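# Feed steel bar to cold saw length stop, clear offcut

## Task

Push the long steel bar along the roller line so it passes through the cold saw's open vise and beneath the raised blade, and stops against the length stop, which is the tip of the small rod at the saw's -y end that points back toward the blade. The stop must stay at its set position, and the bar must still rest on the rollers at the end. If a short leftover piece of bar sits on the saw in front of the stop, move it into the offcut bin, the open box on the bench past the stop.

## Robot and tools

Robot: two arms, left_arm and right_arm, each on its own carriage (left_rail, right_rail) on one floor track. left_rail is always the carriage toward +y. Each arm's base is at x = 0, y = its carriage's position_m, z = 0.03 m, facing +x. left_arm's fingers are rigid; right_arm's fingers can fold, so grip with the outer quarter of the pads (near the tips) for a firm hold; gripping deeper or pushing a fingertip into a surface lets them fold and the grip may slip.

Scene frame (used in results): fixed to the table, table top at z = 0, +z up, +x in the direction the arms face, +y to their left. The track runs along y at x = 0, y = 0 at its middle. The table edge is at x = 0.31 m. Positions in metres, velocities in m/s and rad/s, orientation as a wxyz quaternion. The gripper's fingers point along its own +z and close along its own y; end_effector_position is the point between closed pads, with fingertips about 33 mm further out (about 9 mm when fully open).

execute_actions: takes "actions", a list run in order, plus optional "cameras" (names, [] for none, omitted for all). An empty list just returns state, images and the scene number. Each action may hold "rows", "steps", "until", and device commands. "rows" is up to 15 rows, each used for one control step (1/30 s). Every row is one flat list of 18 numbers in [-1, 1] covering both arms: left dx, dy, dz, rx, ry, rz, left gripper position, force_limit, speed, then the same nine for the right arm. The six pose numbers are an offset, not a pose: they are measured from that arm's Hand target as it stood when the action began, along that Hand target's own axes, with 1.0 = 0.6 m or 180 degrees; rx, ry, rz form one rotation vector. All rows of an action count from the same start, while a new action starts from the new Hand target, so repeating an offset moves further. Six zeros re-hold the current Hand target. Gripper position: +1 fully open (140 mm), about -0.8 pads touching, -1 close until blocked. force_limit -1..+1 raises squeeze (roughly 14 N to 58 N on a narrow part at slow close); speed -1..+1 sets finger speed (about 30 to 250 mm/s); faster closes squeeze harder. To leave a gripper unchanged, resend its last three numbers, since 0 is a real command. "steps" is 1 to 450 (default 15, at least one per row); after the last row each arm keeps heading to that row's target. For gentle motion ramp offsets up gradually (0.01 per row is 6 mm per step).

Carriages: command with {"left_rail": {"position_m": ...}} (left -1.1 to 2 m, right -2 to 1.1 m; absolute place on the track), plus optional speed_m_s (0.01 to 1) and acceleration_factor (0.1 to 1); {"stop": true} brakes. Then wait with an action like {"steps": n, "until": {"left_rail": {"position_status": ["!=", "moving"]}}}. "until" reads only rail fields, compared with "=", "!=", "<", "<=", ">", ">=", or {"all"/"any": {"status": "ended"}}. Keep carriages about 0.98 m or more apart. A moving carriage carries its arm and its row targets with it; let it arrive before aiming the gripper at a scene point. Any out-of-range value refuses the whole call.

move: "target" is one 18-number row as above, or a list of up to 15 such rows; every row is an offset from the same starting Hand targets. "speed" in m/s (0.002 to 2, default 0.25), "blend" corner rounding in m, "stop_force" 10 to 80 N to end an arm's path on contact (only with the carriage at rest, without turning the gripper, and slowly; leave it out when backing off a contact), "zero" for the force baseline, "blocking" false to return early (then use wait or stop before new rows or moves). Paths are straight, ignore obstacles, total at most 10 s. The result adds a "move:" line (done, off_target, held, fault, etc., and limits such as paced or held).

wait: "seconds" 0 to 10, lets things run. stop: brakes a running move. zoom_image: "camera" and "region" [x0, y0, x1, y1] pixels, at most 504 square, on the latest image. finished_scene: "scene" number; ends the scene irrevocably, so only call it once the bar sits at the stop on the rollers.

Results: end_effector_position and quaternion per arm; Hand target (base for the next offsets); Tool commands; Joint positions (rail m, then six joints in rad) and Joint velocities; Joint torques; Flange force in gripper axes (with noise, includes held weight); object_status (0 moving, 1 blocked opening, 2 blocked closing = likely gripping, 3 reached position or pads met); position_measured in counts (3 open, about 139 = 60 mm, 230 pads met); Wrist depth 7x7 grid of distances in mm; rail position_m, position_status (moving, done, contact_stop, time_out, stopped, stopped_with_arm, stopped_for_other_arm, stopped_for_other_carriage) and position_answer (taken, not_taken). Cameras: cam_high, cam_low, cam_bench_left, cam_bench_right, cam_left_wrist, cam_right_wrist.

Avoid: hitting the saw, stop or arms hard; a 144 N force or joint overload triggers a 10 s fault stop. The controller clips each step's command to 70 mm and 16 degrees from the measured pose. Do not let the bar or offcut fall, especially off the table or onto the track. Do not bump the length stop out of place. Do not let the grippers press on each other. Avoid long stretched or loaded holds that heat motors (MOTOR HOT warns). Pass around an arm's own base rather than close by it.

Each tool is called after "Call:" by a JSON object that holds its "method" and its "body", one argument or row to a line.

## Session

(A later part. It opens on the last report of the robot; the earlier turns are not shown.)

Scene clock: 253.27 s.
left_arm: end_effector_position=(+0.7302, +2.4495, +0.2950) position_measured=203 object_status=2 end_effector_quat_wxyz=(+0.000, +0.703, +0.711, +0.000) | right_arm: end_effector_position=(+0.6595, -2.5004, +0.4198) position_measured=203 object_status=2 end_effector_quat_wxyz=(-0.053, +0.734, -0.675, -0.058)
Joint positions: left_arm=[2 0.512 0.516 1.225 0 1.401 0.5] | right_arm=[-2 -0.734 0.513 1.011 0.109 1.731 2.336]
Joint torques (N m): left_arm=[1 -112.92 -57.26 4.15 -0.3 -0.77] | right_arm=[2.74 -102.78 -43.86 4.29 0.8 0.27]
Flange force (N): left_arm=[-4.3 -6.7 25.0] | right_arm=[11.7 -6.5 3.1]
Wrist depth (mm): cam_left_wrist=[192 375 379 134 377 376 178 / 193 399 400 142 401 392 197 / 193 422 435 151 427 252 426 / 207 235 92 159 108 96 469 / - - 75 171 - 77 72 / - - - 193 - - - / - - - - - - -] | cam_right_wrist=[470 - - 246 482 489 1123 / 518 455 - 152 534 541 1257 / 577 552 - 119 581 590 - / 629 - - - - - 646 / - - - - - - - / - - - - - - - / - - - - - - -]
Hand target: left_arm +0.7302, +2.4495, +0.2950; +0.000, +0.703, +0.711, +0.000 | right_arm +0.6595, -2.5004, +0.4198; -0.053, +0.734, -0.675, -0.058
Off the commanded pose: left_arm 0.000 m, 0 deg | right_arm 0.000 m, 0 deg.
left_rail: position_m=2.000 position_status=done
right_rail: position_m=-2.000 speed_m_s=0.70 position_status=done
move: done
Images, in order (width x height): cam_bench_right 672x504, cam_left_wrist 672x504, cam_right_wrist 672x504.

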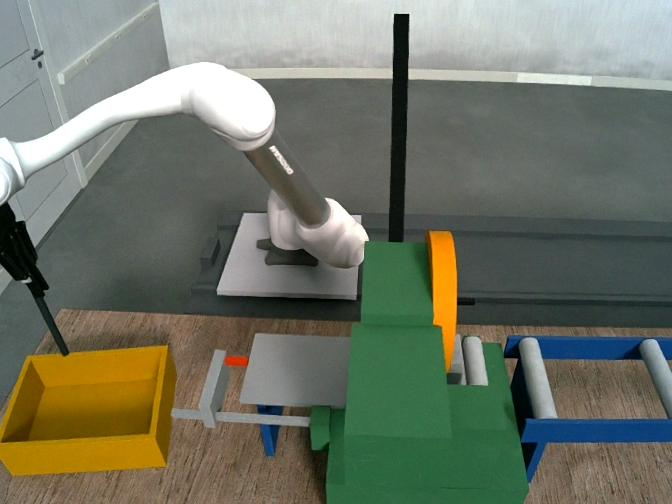

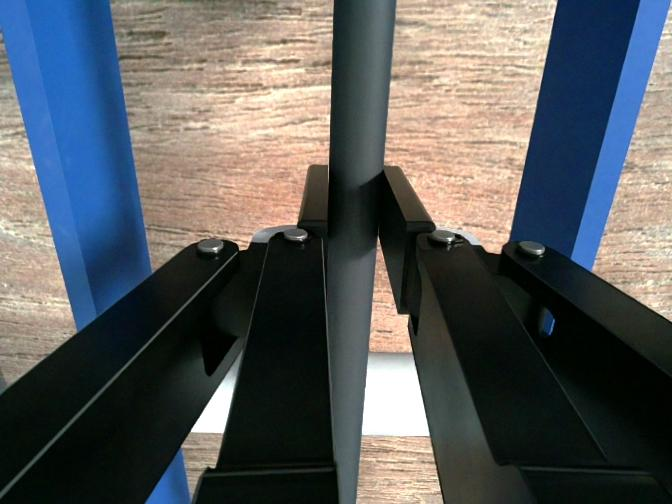

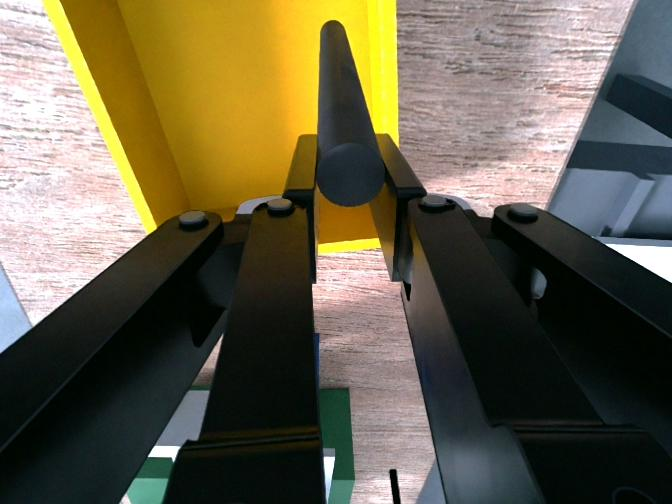

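Call:
{"method": "execute_actions", "body": {
  "actions": [
    {"left_rail":{"position_m":0.45,"speed_m_s":0.4},"rows":[[0,0,0.0028,0,0,0,-1,0,-1,0,0,0,0,0,0,-1,0,-1],[0,0,0.0056,0,0,0,-1,0,-1,0,0,0,0,0,0,-1,0,-1],[0,0,0.0083,0,0,0,-1,0,-1,0,0,0,0,0,0,-1,0,-1]],"steps":3}
  ],
  "cameras": []
}}

Call:
{"method": "move", "body": {
  "target": [0,0,0,0,0,0,-1,0,-1,0.0188,-0.1187,0.1655,0,0,0,-1,0,-1],
  "speed": 0.15,
  "cameras": ["cam_left_wrist","cam_right_wrist","cam_bench_right"]
}}

Scene clock: 284.97 s.
left_arm: end_effector_position=(+0.7301, +1.3657, +0.2900) position_measured=203 object_status=2 end_effector_quat_wxyz=(+0.000, +0.703, +0.711, +0.000) end_effector_velocity=(+0.000, -0.400, +0.000) end_effector_angular_velocity=(+0.000, +0.000, +0.000) | right_arm: end_effector_position=(+0.6595, -2.5004, +0.4198) position_measured=203 object_status=2 end_effector_quat_wxyz=(-0.053, +0.734, -0.675, -0.058)
Joint positions: left_arm=[0.916 0.512 0.517 1.231 0 1.393 0.5] | right_arm=[-2 -0.734 0.514 1.011 0.109 1.731 2.336]
Joint velocities: left_arm=[-0.4 0 0 0 0 0 0] | right_arm=[within noise]
Joint torques (N m): left_arm=[0.46 -104 -50.77 4.08 -0.39 -0.73] | right_arm=[2.54 -102.7 -43.81 4.24 0.85 0.26]
Flange force (N): left_arm=[-2.9 -5.3 14.0] | right_arm=[11.5 -6.8 2.9]
Wrist depth (mm): cam_left_wrist=[191 373 374 138 376 373 178 / 171 172 182 149 178 180 178 / 182 176 176 156 173 177 190 / 200 236 92 165 108 96 459 / - - 76 177 - 77 72 / - - - 195 - - 67 / - - - - - - -] | cam_right_wrist=[476 470 - 372 481 485 1112 / 521 495 512 152 532 538 1377 / 581 562 - 119 576 583 - / 630 - - - - - 693 / - - - - - - - / - - - - - - - / - - - - - - -]
Hand target: left_arm +0.7302, +1.3657, +0.2900; +0.000, +0.703, +0.711, +0.000 | right_arm +0.6595, -2.5004, +0.4198; -0.053, +0.734, -0.675, -0.058
Off the commanded pose: left_arm 0.000 m, 0 deg | right_arm 0.000 m, 0 deg.
left_rail: position_m=0.916 position_m_goal=0.450 speed_m_s=0.40 position_status=moving position_answer=taken
right_rail: position_m=-2.000 speed_m_s=0.70 position_status=done
not at rest: the robot was still moving 3 seconds after this call's last action.
No camera images: "cameras" was empty.

Scene clock: 286.17 s.
left_arm: end_effector_position=(+0.7302, +0.9300, +0.2900) position_measured=203 object_status=2 end_effector_quat_wxyz=(+0.000, +0.703, +0.711, +0.000) end_effector_velocity=(+0.000, -0.181, +0.000) end_effector_angular_velocity=(+0.000, +0.000, +0.001) | right_arm: end_effector_position=(+0.7299, -2.4900, +0.3199) position_measured=203 object_status=2 end_effector_quat_wxyz=(-0.053, +0.734, -0.675, -0.058)
Joint positions: left_arm=[0.481 0.512 0.517 1.231 0 1.393 0.5] | right_arm=[-2 -0.674 0.609 1.038 0.114 1.603 2.382]
Joint velocities: left_arm=[-0.182 0 0 0 0 0 -0.001] | right_arm=[within noise]
Joint torques (N m): left_arm=[6.33 -101.18 -52.41 5.15 -1.35 -0.75] | right_arm=[2.22 -111.77 -43.99 4.27 0.8 0.31]
Flange force (N): left_arm=[-13.0 -9.3 13.7] | right_arm=[11.1 -7.7 5.0]
Wrist depth (mm): cam_left_wrist=[192 371 371 138 373 373 178 / 193 391 404 147 400 389 187 / 177 181 183 156 183 184 197 / 141 191 92 165 108 141 454 / - - 75 177 - 77 72 / - - - 195 - - 67 / - - - - - - -] | cam_right_wrist=[386 - - 309 - 398 401 / 424 - - 154 - 441 442 / 470 452 - 119 - 489 493 / 514 - - - - - 558 / - - - - - - - / - - - - - - - / - - - - - - -]
Hand target: left_arm +0.7302, +0.9300, +0.2900; +0.000, +0.703, +0.711, +0.000 | right_arm +0.7301, -2.4901, +0.3200; -0.053, +0.734, -0.675, -0.058
Off the commanded pose: left_arm 0.000 m, 0 deg | right_arm 0.000 m, 0 deg.
left_rail: position_m=0.481 position_m_goal=0.450 speed_m_s=0.40 position_status=moving position_answer=taken
right_rail: position_m=-2.000 speed_m_s=0.70 position_status=done
move: done
Images, in order (width x height): cam_bench_right 672x504, cam_left_wrist 672x504, cam_right_wrist 672x504.

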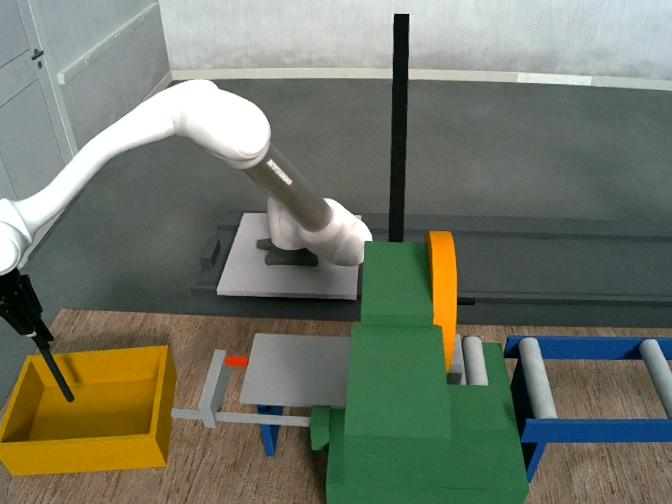

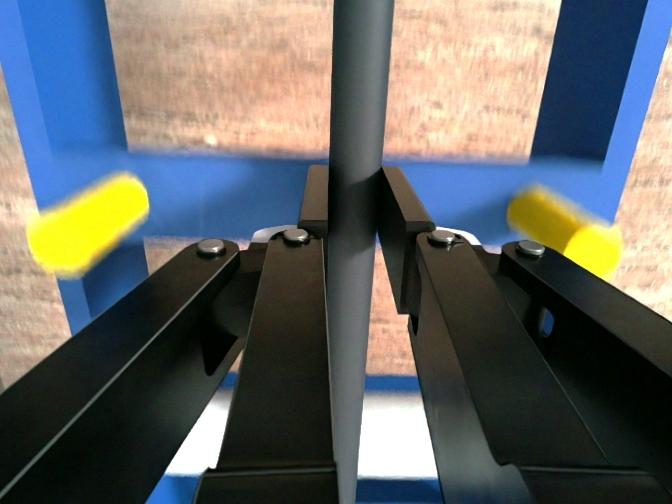

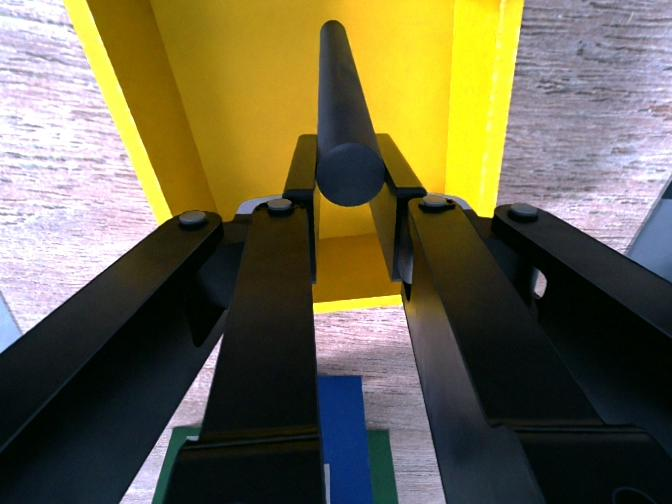

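Call:
{"method": "zoom_image", "body": {
  "camera": "cam_right_wrist",
  "region": [260, 0, 440, 240]
}}

Call:
{"method": "zoom_image", "body": {
  "camera": "cam_bench_right",
  "region": [0, 200, 200, 480]
}}

Scaled by 2.100 from the camera's 672x504 image, which has a finer 960x720 frame.

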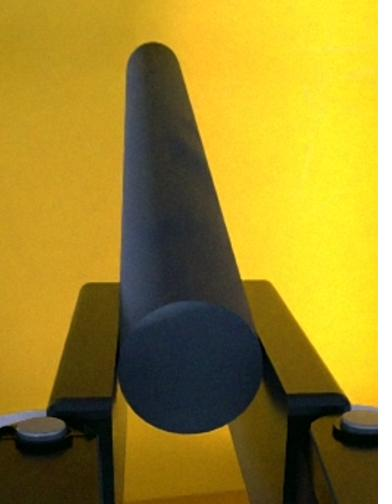

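Scaled by 1.800 from the camera's 672x504 image, which has a finer 960x720 frame.

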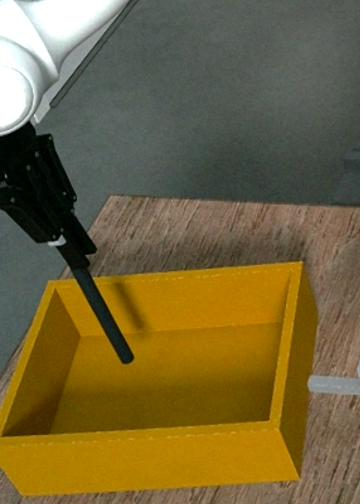

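Call:
{"method": "execute_actions", "body": {
  "actions": [
    {"left_rail":{"position_m":0.0,"speed_m_s":0.3},"steps":1}
  ],
  "cameras": []
}}

Call:
{"method": "move", "body": {
  "target": [0,0,0,0,0,0,-1,0,-1,-0.0605,-0.0056,0.0433,0,-0.1389,0,-1,0,-1],
  "speed": 0.2,
  "cameras": ["cam_left_wrist","cam_right_wrist","cam_bench_right"]
}}

Scene clock: 332.47 s.
left_arm: end_effector_position=(+0.7302, +0.4495, +0.2900) position_measured=203 object_status=2 end_effector_quat_wxyz=(+0.000, +0.703, +0.711, +0.000) | right_arm: end_effector_position=(+0.7301, -2.4901, +0.3200) position_measured=203 object_status=2 end_effector_quat_wxyz=(-0.053, +0.734, -0.675, -0.058)
Joint positions: left_arm=[0 0.512 0.517 1.231 0 1.393 0.5] | right_arm=[-2 -0.674 0.609 1.038 0.114 1.603 2.382]
Joint torques (N m): left_arm=[0.7 -102.99 -50.04 4.25 -0.02 -0.69] | right_arm=[2.4 -111.83 -43.95 4.21 0.82 0.28]
Flange force (N): left_arm=[-3.2 -5.5 12.9] | right_arm=[11.7 -7.7 4.8]
Wrist depth (mm): cam_left_wrist=[160 161 163 140 167 172 166 / 164 164 164 149 165 165 169 / 188 414 429 155 426 234 196 / 199 236 92 165 108 96 458 / - - 75 176 - 77 72 / - - - 195 - - 67 / - - - - - - -] | cam_right_wrist=[386 - 430 - - 391 402 / 423 - 407 152 - 438 443 / 466 475 - 119 - 493 491 / 512 - - - - - 548 / - - - - - - - / - - - - - - - / - - - - - - -]
Hand target: left_arm +0.7302, +0.4495, +0.2900; +0.000, +0.703, +0.711, +0.000 | right_arm +0.7301, -2.4901, +0.3200; -0.053, +0.734, -0.675, -0.058
Tool commands: left_gripper/position=-1.0 left_gripper/force_limit=+0.0 left_gripper/speed=-1.0 right_gripper/position=-1.0 right_gripper/force_limit=+0.0 right_gripper/speed=-1.0
Off the commanded pose: left_arm 0.000 m, 0 deg | right_arm 0.000 m, 0 deg.
left_rail: position_m=0.000 speed_m_s=0.30 position_status=done
right_rail: position_m=-2.000 speed_m_s=0.70 position_status=done
No camera images: "cameras" was empty.

Scene clock: 334.00 s.
left_arm: end_effector_position=(+0.7302, +0.4495, +0.2900) position_measured=203 object_status=2 end_effector_quat_wxyz=(+0.000, +0.703, +0.711, +0.000) | right_arm: end_effector_position=(+0.7301, -2.4500, +0.3000) position_measured=203 object_status=2 end_effector_quat_wxyz=(-0.198, +0.704, -0.647, -0.215)
Joint positions: left_arm=[0 0.512 0.517 1.231 0 1.393 0.5] | right_arm=[-2 -0.741 0.751 0.927 0.413 1.896 2.364]
Joint torques (N m): left_arm=[0.93 -103.1 -50.06 4.27 -0.07 -0.78] | right_arm=[1.78 -122.13 -42.54 5.05 1.94 0.26]
Flange force (N): left_arm=[-3.4 -5.1 12.8] | right_arm=[12.9 -8.7 -0.7]
Wrist depth (mm): cam_left_wrist=[161 161 162 140 167 172 165 / 164 164 164 150 164 164 169 / 188 412 432 155 424 235 197 / 199 236 92 164 108 96 456 / - - 75 177 - 77 72 / - - - 195 - - 67 / - - - - - - -] | cam_right_wrist=[397 - - 222 - 425 414 / 468 489 - 146 - 491 498 / 586 590 - 121 577 615 617 / 1961 - - 648 - - 723 / - - - - - - - / - - - - - - - / - - - - - - -]
Hand target: left_arm +0.7302, +0.4495, +0.2900; +0.000, +0.703, +0.711, +0.000 | right_arm +0.7301, -2.4500, +0.3000; -0.198, +0.704, -0.647, -0.215
Off the commanded pose: left_arm 0.000 m, 0 deg | right_arm 0.000 m, 0 deg.
left_rail: position_m=0.000 speed_m_s=0.30 position_status=done
right_rail: position_m=-2.000 speed_m_s=0.70 position_status=done
move: done
Images, in order (width x height): cam_bench_right 672x504, cam_left_wrist 672x504, cam_right_wrist 672x504.

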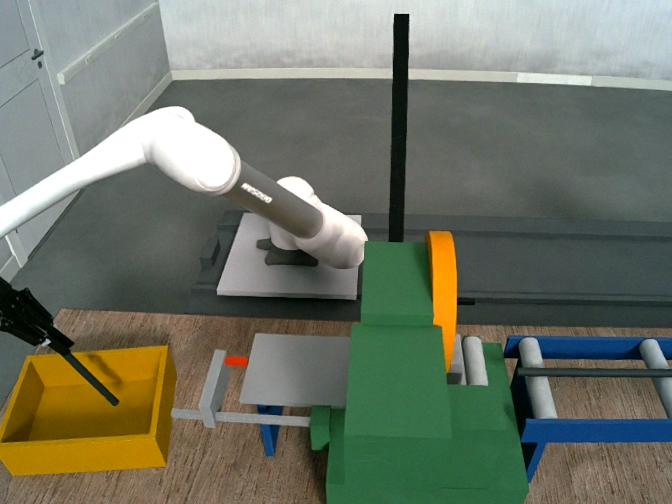

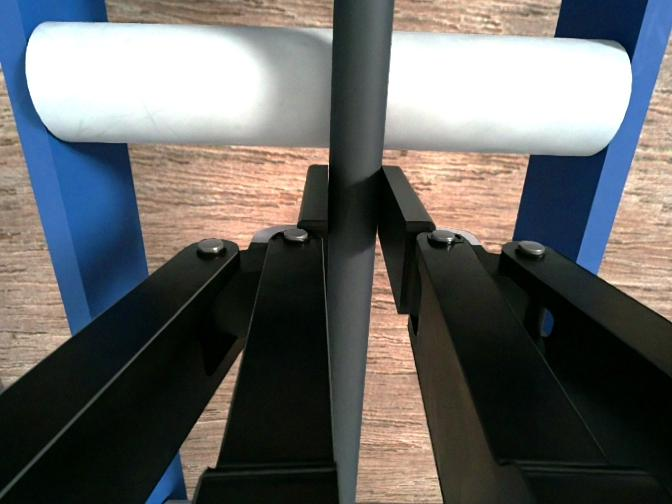

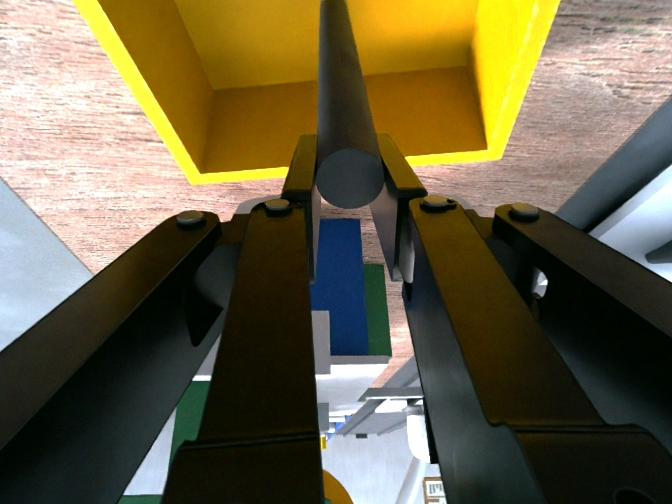

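Call:
{"method": "move", "body": {
  "target": [0,0,0,0,0,0,-1,0,-1,0.1211,0,0.1795,0,0,0,-1,0,-1],
  "speed": 0.05,
  "stop_force": 15,
  "cameras": ["cam_right_wrist","cam_bench_right"]
}}

Scene clock: 343.47 s.
left_arm: end_effector_position=(+0.7302, +0.4495, +0.2900) position_measured=203 object_status=2 end_effector_quat_wxyz=(+0.000, +0.703, +0.711, +0.000) | right_arm: end_effector_position=(+0.7301, -2.4500, +0.1701) position_measured=232 object_status=3 end_effector_quat_wxyz=(-0.198, +0.704, -0.647, -0.215)
Joint positions: left_arm=[0 0.512 0.517 1.231 0 1.393 0.5] | right_arm=[-2 -0.741 0.802 1.073 0.394 1.715 2.285]
Joint torques (N m): left_arm=[1.13 -102.81 -49.93 4.23 -0.03 -0.75] | right_arm=[2.35 -119.11 -38.25 4.24 1.56 0.33]
Flange force (N): left_arm=[-3.7 -5.0 13.0] | right_arm=[10.4 -7.2 -3.3]
Wrist depth (mm): cam_left_wrist=[160 161 163 140 167 171 165 / 164 164 165 149 164 164 170 / 188 415 428 155 421 235 197 / 199 236 92 164 108 96 458 / - - 75 176 - 77 72 / - - - 195 - - 67 / - - - - - - -] | cam_right_wrist=[- 248 255 - - - - / 224 260 - - - - - / 221 314 - 109 - - 415 / 501 - 83 - 88 - 509 / - - - - - - - / - - - - - - - / - - - - - - -]
Hand target: left_arm +0.7302, +0.4495, +0.2900; +0.000, +0.703, +0.711, +0.000 | right_arm +0.7301, -2.4500, +0.1701; -0.198, +0.704, -0.647, -0.215
Off the commanded pose: left_arm 0.000 m, 0 deg | right_arm 0.000 m, 0 deg.
left_rail: position_m=0.000 speed_m_s=0.30 position_status=done
right_rail: position_m=-2.000 speed_m_s=0.70 position_status=done
move: done
Images, in order (width x height): cam_bench_right 672x504, cam_right_wrist 672x504.

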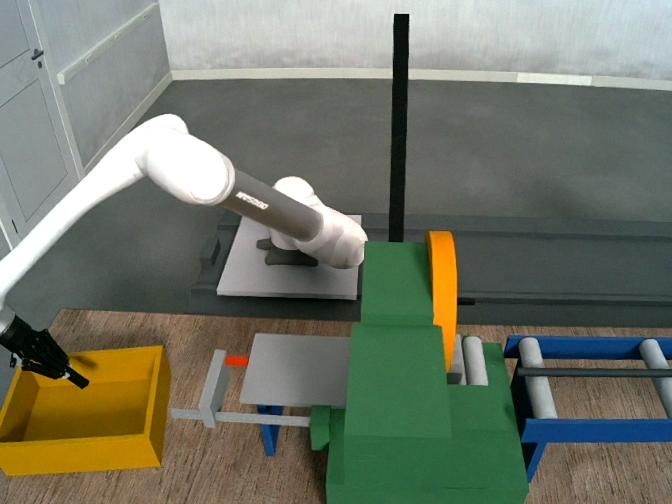

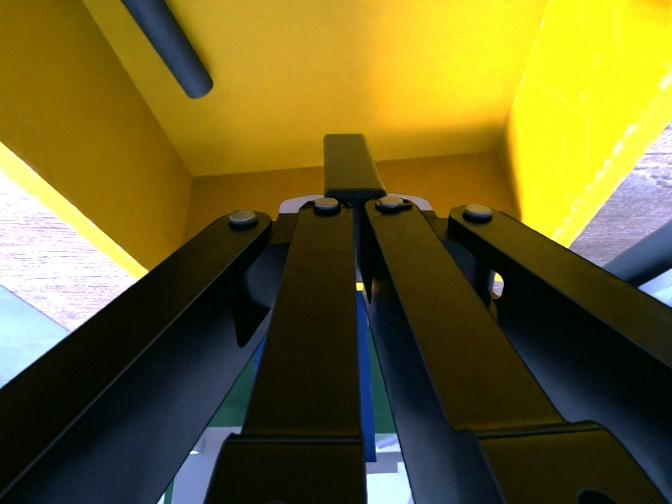

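Call:
{"method": "move", "body": {
  "target": [
    [0,0,0,0,0,0,-1,0,-1,-0.2329,0,-0.3452,0,0,0,-1,0,-1],
    [0,0,0,0,0,0,-1,0,-1,-0.9962,0.1853,-0.0132,0.0078,0.1887,0.026,1,-1,0]
  ],
  "speed": 0.4,
  "blend": [0.08,0],
  "cameras": ["cam_bench_right","cam_right_wrist"]
}}

Scene clock: 359.77 s.
left_arm: end_effector_position=(+0.7302, +0.4495, +0.2900) position_measured=203 object_status=2 end_effector_quat_wxyz=(+0.000, +0.703, +0.711, +0.000) | right_arm: end_effector_position=(+0.5786, -1.9700, +0.5112) position_measured=3 object_status=0 end_effector_quat_wxyz=(+0.000, +0.707, -0.707, -0.001)
Joint positions: left_arm=[0 0.512 0.517 1.231 0 1.393 0.5] | right_arm=[-2 -0.008 0.034 1.462 0.001 1.646 3.134]
Joint torques (N m): left_arm=[0.96 -102.86 -50.04 4.31 -0.04 -0.72] | right_arm=[2.14 -49.67 -40.67 3.72 0.43 0.28]
Flange force (N): left_arm=[-3.5 -5.4 13.2] | right_arm=[3.7 -8.9 -1.6]
Wrist depth (mm): cam_left_wrist=[160 162 162 140 167 171 165 / 164 164 164 149 164 164 170 / 188 414 428 155 423 235 196 / 199 235 92 164 108 96 458 / - - 75 176 - 76 72 / - - - 195 - - 67 / - - - - - - -] | cam_right_wrist=[546 537 551 563 563 568 546 / 390 368 371 607 607 566 586 / 403 387 397 643 657 141 612 / - 434 424 721 721 - 109 / - 477 479 790 779 948 - / - 510 512 570 857 - - / 299 299 655 968 980 1024 -]
Hand target: left_arm +0.7302, +0.4495, +0.2900; +0.000, +0.703, +0.711, +0.000 | right_arm +0.5786, -1.9700, +0.5112; +0.000, +0.707, -0.707, -0.001
Off the commanded pose: left_arm 0.000 m, 0 deg | right_arm 0.000 m, 0 deg.
left_rail: position_m=0.000 speed_m_s=0.30 position_status=done
right_rail: position_m=-2.000 speed_m_s=0.70 position_status=done
move: done
Images, in order (width x height): cam_bench_right 672x504, cam_right_wrist 672x504.

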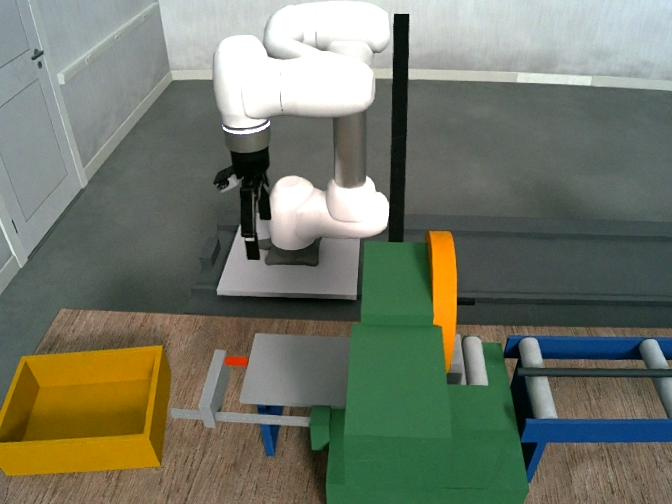

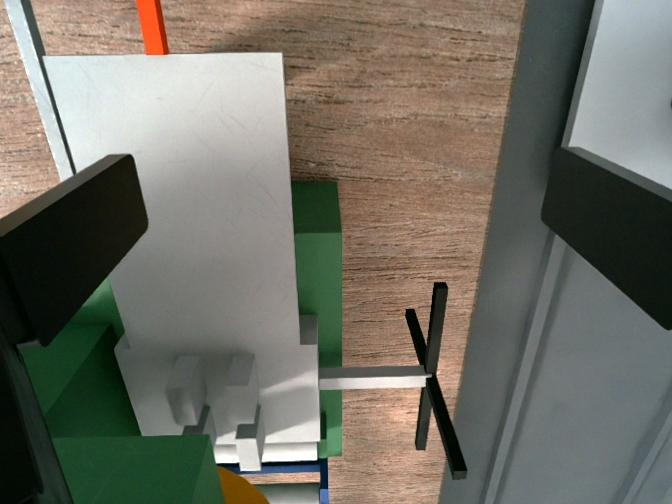

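Call:
{"method": "zoom_image", "body": {
  "camera": "cam_bench_right",
  "region": [0, 320, 200, 500]
}}

Call:
{"method": "zoom_image", "body": {
  "camera": "cam_bench_right",
  "region": [420, 320, 672, 460]
}}

Scaled by 2.520 from the camera's 672x504 image, which has a finer 960x720 frame.

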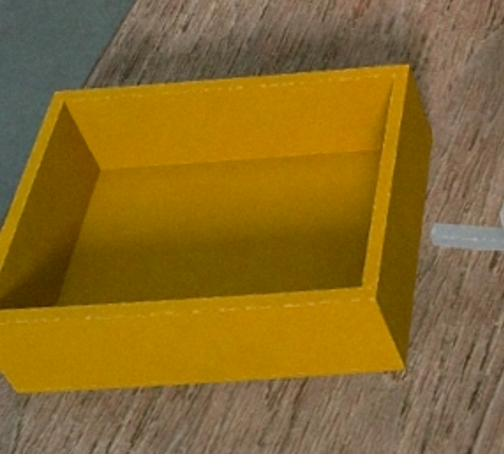

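Scaled by 2.000 from the camera's 672x504 image, which has a finer 960x720 frame.

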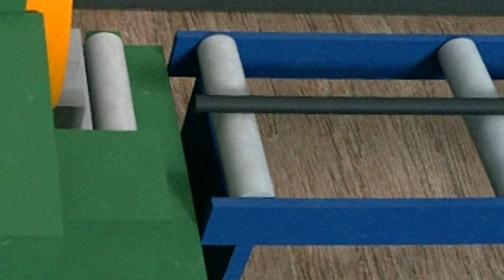

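Call:
{"method": "zoom_image", "body": {
  "camera": "cam_right_wrist",
  "region": [100, 310, 340, 490]
}}

Scaled by 2.100 from the camera's 672x504 image, which has a finer 960x720 frame.

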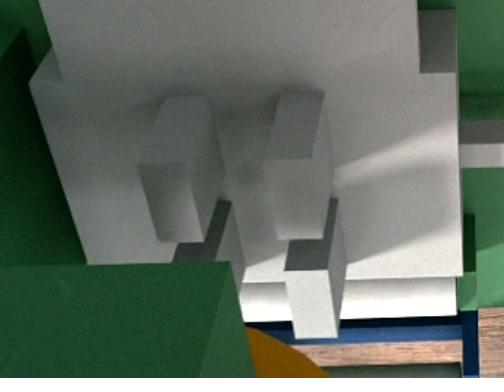

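Call:
{"method": "execute_actions", "body": {
  "actions": [
    {"left_rail":{"position_m":-0.13,"speed_m_s":0.2},"steps":60,"until":{"left_rail":{"position_status":["!=","moving"]}}}
  ],
  "cameras": ["cam_right_wrist","cam_bench_right"]
}}

Call:
{"method": "zoom_image", "body": {
  "camera": "cam_right_wrist",
  "region": [140, 320, 320, 500]
}}

Scene clock: 386.47 s.
left_arm: end_effector_position=(+0.7302, +0.3195, +0.2900) position_measured=203 object_status=2 end_effector_quat_wxyz=(+0.000, +0.703, +0.711, +0.000) | right_arm: end_effector_position=(+0.5786, -1.9700, +0.5112) position_measured=3 object_status=3 end_effector_quat_wxyz=(+0.000, +0.707, -0.707, -0.001)
Joint positions: left_arm=[-0.13 0.511 0.517 1.231 0 1.393 0.5] | right_arm=[-2 -0.008 0.034 1.462 0.001 1.646 3.134]
Joint torques (N m): left_arm=[0.81 -103.68 -50.91 4.18 -0.37 -0.68] | right_arm=[2.41 -48.88 -40.57 3.73 0.4 0.25]
Flange force (N): left_arm=[-3.6 -6.1 13.7] | right_arm=[4.1 -7.8 -1.8]
Wrist depth (mm): cam_left_wrist=[192 375 378 139 375 373 178 / 193 390 402 147 403 390 187 / 187 416 429 155 423 251 196 / 200 236 92 164 108 96 461 / - - 75 177 - 77 72 / - - - 195 - - 67 / - - - - - - -] | cam_right_wrist=[542 542 551 563 566 562 547 / 376 367 370 607 610 609 589 / 404 383 400 637 659 645 620 / - 432 438 730 721 - 109 / - - 481 759 779 806 841 / - 533 515 559 606 918 - / 300 297 570 952 964 1076 -]
Hand target: left_arm +0.7302, +0.3195, +0.2900; +0.000, +0.703, +0.711, +0.000 | right_arm +0.5786, -1.9700, +0.5112; +0.000, +0.707, -0.707, -0.001
Tool commands: left_gripper/position=-1.0 left_gripper/force_limit=+0.0 left_gripper/speed=-1.0 right_gripper/position=+1.0 right_gripper/force_limit=-1.0 right_gripper/speed=+0.0
Off the commanded pose: left_arm 0.000 m, 0 deg | right_arm 0.000 m, 0 deg.
left_rail: position_m=-0.130 speed_m_s=0.20 position_status=done
right_rail: position_m=-2.000 speed_m_s=0.70 position_status=done
Images, in order (width x height): cam_bench_right 672x504, cam_right_wrist 672x504.

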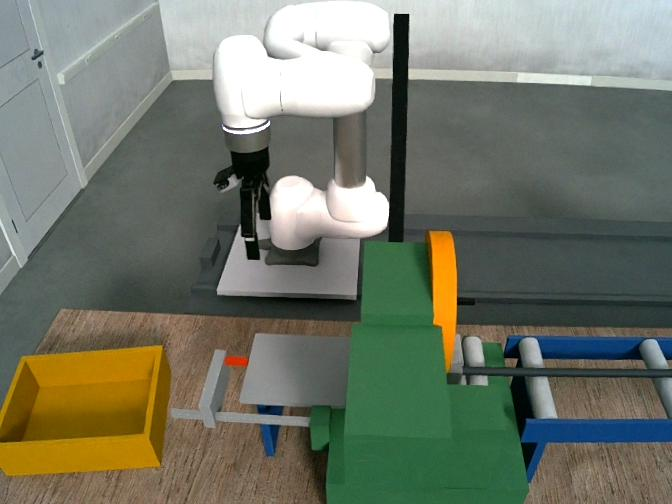

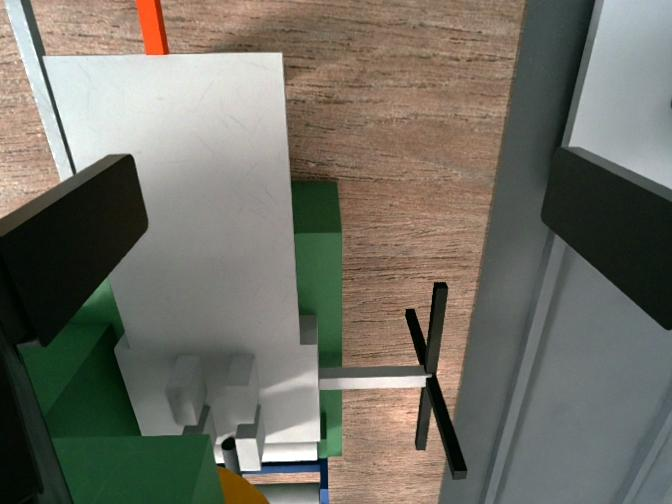

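Scaled by 2.800 from the camera's 672x504 image, which has a finer 960x720 frame.

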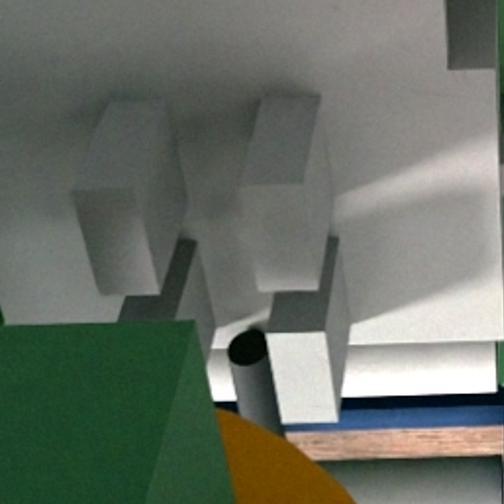

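Call:
{"method": "execute_actions", "body": {
  "actions": [
    {"left_rail":{"position_m":-0.51,"speed_m_s":0.2},"steps":100,"until":{"left_rail":{"position_status":["!=","moving"]}}}
  ],
  "cameras": ["cam_right_wrist","cam_left_wrist"]
}}

Scene clock: 401.27 s.
left_arm: end_effector_position=(+0.7302, -0.0605, +0.2900) position_measured=203 object_status=2 end_effector_quat_wxyz=(+0.000, +0.703, +0.711, +0.000) | right_arm: end_effector_position=(+0.5786, -1.9700, +0.5112) position_measured=3 object_status=3 end_effector_quat_wxyz=(+0.000, +0.707, -0.707, -0.001)
Joint positions: left_arm=[-0.51 0.512 0.517 1.231 0 1.393 0.5] | right_arm=[-2 -0.008 0.034 1.462 0.001 1.646 3.134]
Joint torques (N m): left_arm=[1.45 -103.32 -50.16 4.43 -0.13 -0.77] | right_arm=[2.65 -49.52 -40.96 3.74 0.38 0.25]
Flange force (N): left_arm=[-3.5 -4.9 13.5] | right_arm=[4.6 -8.2 -1.2]
Wrist depth (mm): cam_left_wrist=[192 373 376 138 378 373 170 / 194 396 397 147 401 390 187 / 188 415 430 155 426 250 197 / 200 236 92 164 108 96 456 / - - 76 176 - 76 72 / - - - 195 - - 67 / - - - - - - -] | cam_right_wrist=[542 543 556 563 564 573 551 / 377 368 370 606 615 596 587 / 405 384 398 646 663 641 619 / - 406 433 725 725 719 109 / - 473 468 776 782 860 - / - 466 513 567 841 867 - / 300 - 566 948 993 - -]
Hand target: left_arm +0.7302, -0.0605, +0.2900; +0.000, +0.703, +0.711, +0.000 | right_arm +0.5786, -1.9700, +0.5112; +0.000, +0.707, -0.707, -0.001
Tool commands: left_gripper/position=-1.0 left_gripper/force_limit=+0.0 left_gripper/speed=-1.0 right_gripper/position=+1.0 right_gripper/force_limit=-1.0 right_gripper/speed=+0.0
Off the commanded pose: left_arm 0.000 m, 0 deg | right_arm 0.000 m, 0 deg.
left_rail: position_m=-0.510 speed_m_s=0.20 position_status=done
right_rail: position_m=-2.000 speed_m_s=0.70 position_status=done
Images, in order (width x height): cam_left_wrist 672x504, cam_right_wrist 672x504.

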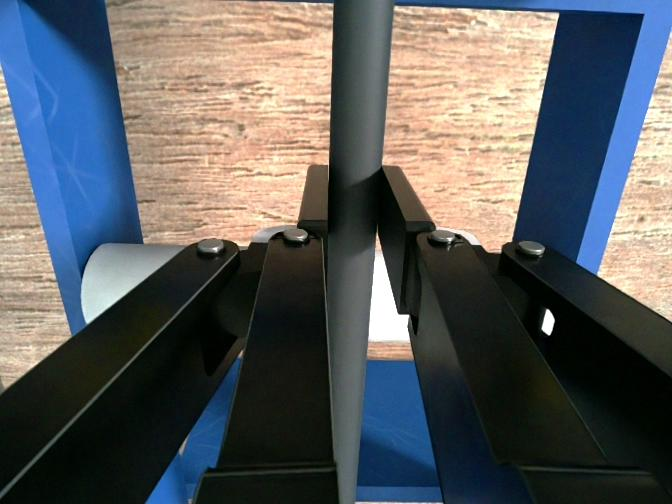

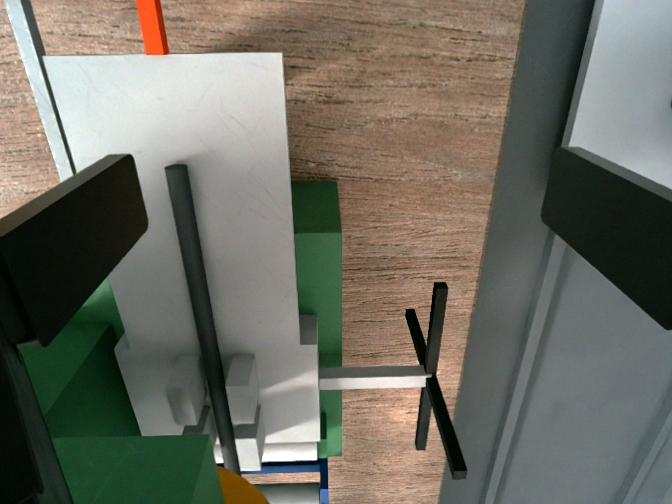

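Call:
{"method": "execute_actions", "body": {
  "actions": [
    {"left_rail":{"position_m":-0.58,"speed_m_s":0.15},"steps":60,"until":{"left_rail":{"position_status":["!=","moving"]}}}
  ],
  "cameras": ["cam_right_wrist"]
}}

Call:
{"method": "zoom_image", "body": {
  "camera": "cam_right_wrist",
  "region": [100, 0, 300, 150]
}}

Scene clock: 415.27 s.
left_arm: end_effector_position=(+0.7302, -0.1305, +0.2900) position_measured=203 object_status=2 end_effector_quat_wxyz=(+0.000, +0.703, +0.711, +0.000) | right_arm: end_effector_position=(+0.5786, -1.9700, +0.5112) position_measured=3 object_status=3 end_effector_quat_wxyz=(+0.000, +0.707, -0.707, -0.001)
Joint positions: left_arm=[-0.58 0.512 0.517 1.231 0 1.393 0.5] | right_arm=[-2 -0.008 0.034 1.462 0.001 1.646 3.134]
Joint torques (N m): left_arm=[1.13 -104.44 -50.9 4.33 -0.04 -0.69] | right_arm=[2.27 -49.48 -40.68 3.77 0.42 0.23]
Flange force (N): left_arm=[-3.4 -5.0 14.8] | right_arm=[3.8 -8.5 -1.6]
Wrist depth (mm): cam_left_wrist=[192 373 374 138 379 371 178 / 176 177 180 148 389 222 178 / 181 175 176 156 174 175 190 / 199 236 92 164 108 96 451 / - - 75 178 - 77 72 / - - - 195 - - 67 / - - - - - - -] | cam_right_wrist=[543 548 551 563 564 566 546 / 393 365 372 610 607 622 592 / 404 387 400 650 657 641 615 / - 425 428 695 721 - 109 / - 475 477 751 779 - 838 / - 439 511 554 873 904 - / 299 300 542 948 968 - -]
Hand target: left_arm +0.7302, -0.1305, +0.2900; +0.000, +0.703, +0.711, +0.000 | right_arm +0.5786, -1.9700, +0.5112; +0.000, +0.707, -0.707, -0.001
Tool commands: left_gripper/position=-1.0 left_gripper/force_limit=+0.0 left_gripper/speed=-1.0 right_gripper/position=+1.0 right_gripper/force_limit=-1.0 right_gripper/speed=+0.0
Off the commanded pose: left_arm 0.000 m, 0 deg | right_arm 0.000 m, 0 deg.
left_rail: position_m=-0.580 speed_m_s=0.15 position_status=done
right_rail: position_m=-2.000 speed_m_s=0.70 position_status=done
Images, in order (width x height): cam_right_wrist 672x504.

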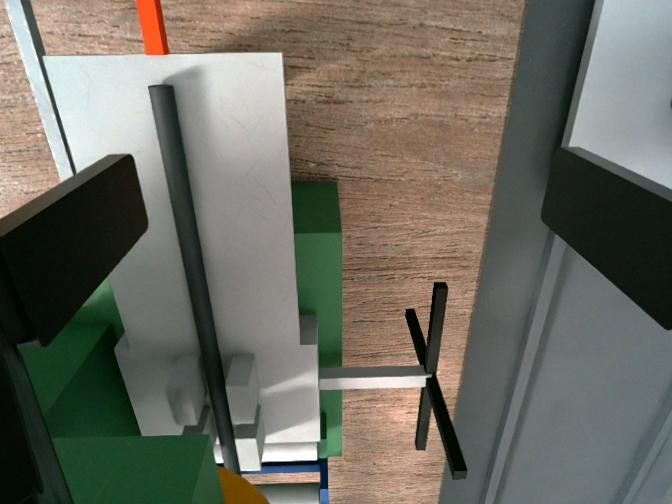

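Scaled by 2.520 from the camera's 672x504 image, which has a finer 960x720 frame.

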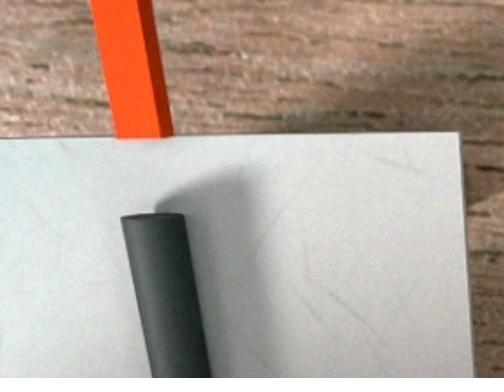

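Call:
{"method": "execute_actions", "body": {
  "actions": [
    {"left_rail":{"position_m":-0.598,"speed_m_s":0.1},"steps":45,"until":{"left_rail":{"position_status":["!=","moving"]}}}
  ],
  "cameras": []
}}

Call:
{"method": "move", "body": {
  "target": [-0.0233,0,0,0,0,0,-1,0,-1,0,0,0,0,0,0,1,-1,0],
  "speed": 0.01,
  "stop_force": 12,
  "cameras": ["cam_right_wrist"]
}}

Call:
{"method": "zoom_image", "body": {
  "camera": "cam_right_wrist",
  "region": [100, 0, 300, 150]
}}

Scene clock: 426.23 s.
left_arm: end_effector_position=(+0.7301, -0.1485, +0.2900) position_measured=203 object_status=2 end_effector_quat_wxyz=(+0.000, +0.703, +0.711, +0.000) | right_arm: end_effector_position=(+0.5786, -1.9700, +0.5112) position_measured=3 object_status=3 end_effector_quat_wxyz=(+0.000, +0.707, -0.707, -0.001)
Joint positions: left_arm=[-0.598 0.512 0.517 1.231 0 1.393 0.5] | right_arm=[-2 -0.008 0.034 1.462 0.001 1.646 3.134]
Joint torques (N m): left_arm=[0.88 -103.38 -50.36 4.31 -0.05 -0.72] | right_arm=[2.52 -49.66 -40.89 3.76 0.41 0.29]
Flange force (N): left_arm=[-3.8 -5.2 13.5] | right_arm=[4.3 -8.5 -1.2]
Wrist depth (mm): cam_left_wrist=[190 370 370 139 372 371 178 / 164 164 165 149 167 167 170 / 185 233 428 157 179 190 197 / 199 235 92 165 108 96 460 / - - 75 177 - 76 72 / - - - 194 - - 67 / - - - - - - -] | cam_right_wrist=[544 538 550 562 564 577 548 / 377 359 371 603 614 622 586 / 406 384 401 643 659 141 620 / - 428 437 725 725 742 109 / - 475 471 761 771 776 - / - 505 510 555 607 944 - / - 307 564 948 989 1006 -]
Hand target: left_arm +0.7302, -0.1486, +0.2900; +0.000, +0.703, +0.711, +0.000 | right_arm +0.5786, -1.9700, +0.5112; +0.000, +0.707, -0.707, -0.001
Tool commands: left_gripper/position=-1.0 left_gripper/force_limit=+0.0 left_gripper/speed=-1.0 right_gripper/position=+1.0 right_gripper/force_limit=-1.0 right_gripper/speed=+0.0
Off the commanded pose: left_arm 0.000 m, 0 deg | right_arm 0.000 m, 0 deg.
left_rail: position_m=-0.598 speed_m_s=0.10 position_status=done
right_rail: position_m=-2.000 speed_m_s=0.70 position_status=done
No camera images: "cameras" was empty.

Scene clock: 427.80 s.
left_arm: end_effector_position=(+0.7303, -0.1549, +0.2900) position_measured=203 object_status=2 end_effector_quat_wxyz=(+0.000, +0.703, +0.711, +0.000) | right_arm: end_effector_position=(+0.5786, -1.9700, +0.5112) position_measured=3 object_status=3 end_effector_quat_wxyz=(+0.000, +0.707, -0.707, -0.001)
Joint positions: left_arm=[-0.598 0.505 0.512 1.24 0 1.39 0.493] | right_arm=[-2 -0.008 0.034 1.462 0.001 1.646 3.134]
Joint torques (N m): left_arm=[-11.02 -106.2 -48.97 -1.11 2.57 -0.71] | right_arm=[2.69 -49.81 -40.81 3.72 0.34 0.3]
Flange force (N): left_arm=[12.4 -6.1 17.1] | right_arm=[4.8 -9.0 -1.5]
Wrist depth (mm): cam_left_wrist=[181 367 363 140 368 367 169 / 163 163 163 150 165 165 170 / 188 252 427 156 423 208 196 / 200 236 92 164 108 96 457 / - - 75 177 - 77 72 / - - - 195 - - 67 / - - - - - - -] | cam_right_wrist=[542 539 552 563 570 577 550 / 395 363 379 606 606 641 587 / - 379 400 643 655 141 619 / - 409 422 697 721 - 109 / - 477 472 776 769 - - / 464 520 491 564 604 - - / - - 578 960 976 1061 -]
Hand target: left_arm +0.7303, -0.1549, +0.2900; +0.000, +0.703, +0.711, +0.000 (not the last commanded pose) | right_arm +0.5786, -1.9700, +0.5112; +0.000, +0.707, -0.707, -0.001
Off the commanded pose: left_arm 0.008 m, 0 deg | right_arm 0.000 m, 0 deg.
left_rail: position_m=-0.598 speed_m_s=0.10 position_status=done
right_rail: position_m=-2.000 speed_m_s=0.70 position_status=done
move: contact (left_arm)
Images, in order (width x height): cam_right_wrist 672x504.

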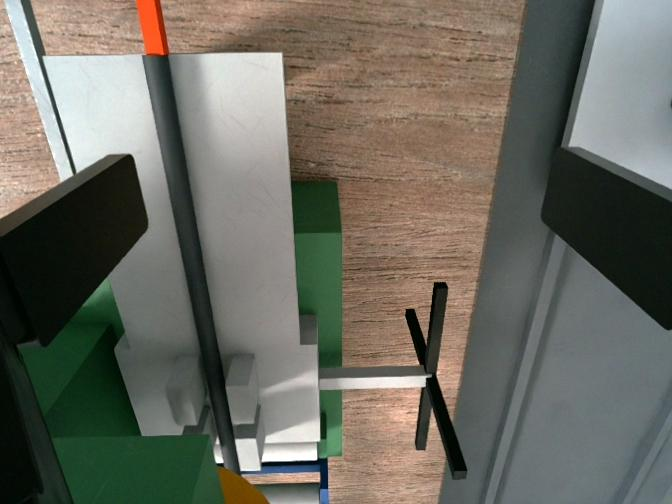

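Scaled by 2.520 from the camera's 672x504 image, which has a finer 960x720 frame.

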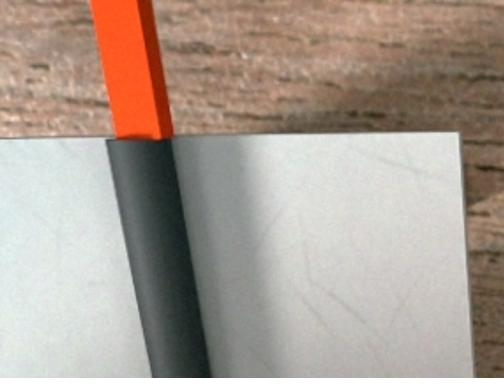

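Call:
{"method": "execute_actions", "body": {
  "actions": [
    {"rows":[[0.0004,0,0,0,0,0,-1,0,-1,0,0,0,0,0,0,1,-1,0]],"steps":12},
    {"rows":[[0,0,0.0014,0,0,0,-1,0,-1,0,0,0,0,0,0,1,-1,0],[0,0,0.0028,0,0,0,-1,0,-1,0,0,0,0,0,0,1,-1,0],[0,0,0.0042,0,0,0,-1,0,-1,0,0,0,0,0,0,1,-1,0],[0,0,0.0056,0,0,0,-1,0,-1,0,0,0,0,0,0,1,-1,0],[0,0,0.007,0,0,0,-1,0,-1,0,0,0,0,0,0,1,-1,0],[0,0,0.0083,0,0,0,-1,0,-1,0,0,0,0,0,0,1,-1,0]],"steps":20}
  ],
  "cameras": []
}}

Call:
{"method": "execute_actions", "body": {
  "actions": [
    {"rows":[[0,0,0,0,0,0,0.1,0,0.5,0,0,0,0,0,0,1,-1,0]],"steps":25}
  ],
  "cameras": ["cam_left_wrist","cam_right_wrist"]
}}

Call:
{"method": "zoom_image", "body": {
  "camera": "cam_right_wrist",
  "region": [100, 0, 300, 150]
}}

Scene clock: 436.50 s.
left_arm: end_effector_position=(+0.7303, -0.1546, +0.2850) position_measured=203 object_status=2 end_effector_quat_wxyz=(+0.000, +0.703, +0.711, +0.000) | right_arm: end_effector_position=(+0.5786, -1.9700, +0.5112) position_measured=3 object_status=3 end_effector_quat_wxyz=(+0.000, +0.707, -0.707, -0.001)
Joint positions: left_arm=[-0.598 0.505 0.513 1.246 0 1.382 0.493] | right_arm=[-2 -0.008 0.034 1.462 0.001 1.646 3.134]
Joint torques (N m): left_arm=[2.68 -68.1 -25.79 4.92 0.85 -0.86] | right_arm=[2.53 -49.55 -40.6 3.74 0.37 0.27]
Flange force (N): left_arm=[-2.5 -0.6 -28.5] | right_arm=[4.3 -8.8 -1.8]
Flange force at the end of the 1st action (N): left_arm=[6.5 -6.0 17.0] | right_arm=[4.0 -8.1 -1.4]
Wrist depth (mm): cam_left_wrist=[182 362 363 136 364 365 169 / 159 159 160 147 161 161 164 / 186 413 428 151 184 219 196 / 198 238 92 160 108 96 451 / - - 75 172 - 76 72 / - - - 192 - - - / - - - - - - -] | cam_right_wrist=[544 541 554 566 566 586 547 / 389 363 371 604 607 617 589 / 404 384 412 643 663 643 617 / - 418 423 699 730 - 109 / - - 466 749 774 801 835 / - 529 507 555 604 - - / - 289 576 968 993 1076 -]
Hand target: left_arm +0.7303, -0.1546, +0.2850; +0.000, +0.703, +0.711, +0.000 | right_arm +0.5786, -1.9700, +0.5112; +0.000, +0.707, -0.707, -0.001
Off the commanded pose: left_arm 0.000 m, 0 deg | right_arm 0.000 m, 0 deg.
left_rail: position_m=-0.598 speed_m_s=0.10 position_status=done
right_rail: position_m=-2.000 speed_m_s=0.70 position_status=done
No camera images: "cameras" was empty.

Scene clock: 437.53 s.
left_arm: end_effector_position=(+0.7303, -0.1546, +0.2850) position_measured=117 object_status=3 end_effector_quat_wxyz=(+0.000, +0.703, +0.711, +0.000) | right_arm: end_effector_position=(+0.5786, -1.9700, +0.5112) position_measured=3 object_status=3 end_effector_quat_wxyz=(+0.000, +0.707, -0.707, -0.001)
Joint positions: left_arm=[-0.598 0.505 0.513 1.246 0 1.381 0.493] | right_arm=[-2 -0.008 0.034 1.462 0.001 1.646 3.134]
Joint torques (N m): left_arm=[0.05 -91.23 -42.74 4.34 -0.18 -0.09] | right_arm=[2.38 -49.59 -40.74 3.72 0.38 0.35]
Flange force (N): left_arm=[-3.0 -5.5 -0.2] | right_arm=[4.2 -8.6 -1.6]
Wrist depth (mm): cam_left_wrist=[182 359 363 135 363 361 170 / 159 159 159 148 160 160 165 / 185 251 172 155 181 179 186 / 188 89 159 166 450 108 190 / - 70 395 182 423 109 89 / - - 330 322 335 - - / - - 589 585 598 - -] | cam_right_wrist=[547 543 552 563 566 590 547 / 391 367 375 606 614 592 590 / - 384 - 645 661 141 617 / - 426 436 719 721 - 109 / - 469 469 761 766 795 - / - 505 513 562 612 - - / - 290 539 960 952 - -]
Hand target: left_arm +0.7303, -0.1546, +0.2850; +0.000, +0.703, +0.711, +0.000 | right_arm +0.5786, -1.9700, +0.5112; +0.000, +0.707, -0.707, -0.001
Off the commanded pose: left_arm 0.000 m, 0 deg | right_arm 0.000 m, 0 deg.
left_rail: position_m=-0.598 speed_m_s=0.10 position_status=done
right_rail: position_m=-2.000 speed_m_s=0.70 position_status=done
Images, in order (width x height): cam_left_wrist 672x504, cam_right_wrist 672x504.

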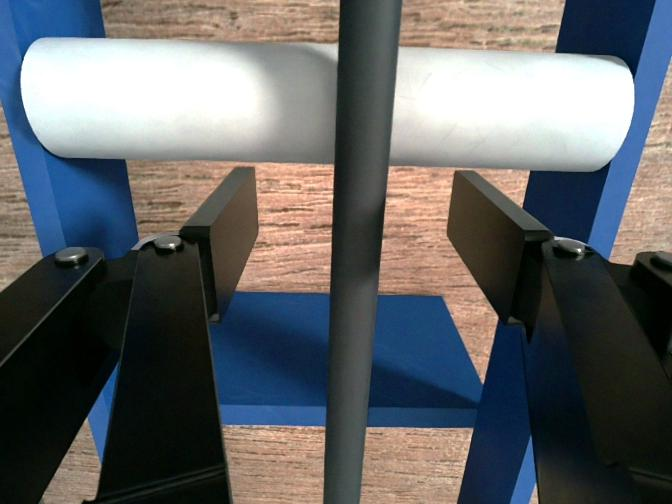

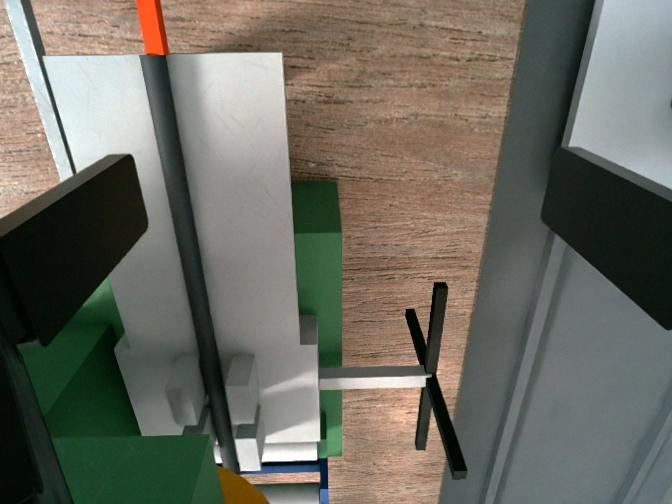

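Scaled by 2.520 from the camera's 672x504 image, which has a finer 960x720 frame.

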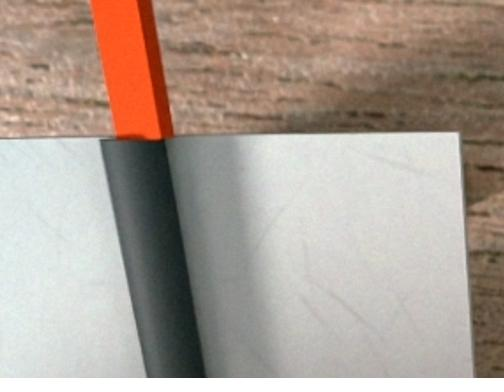

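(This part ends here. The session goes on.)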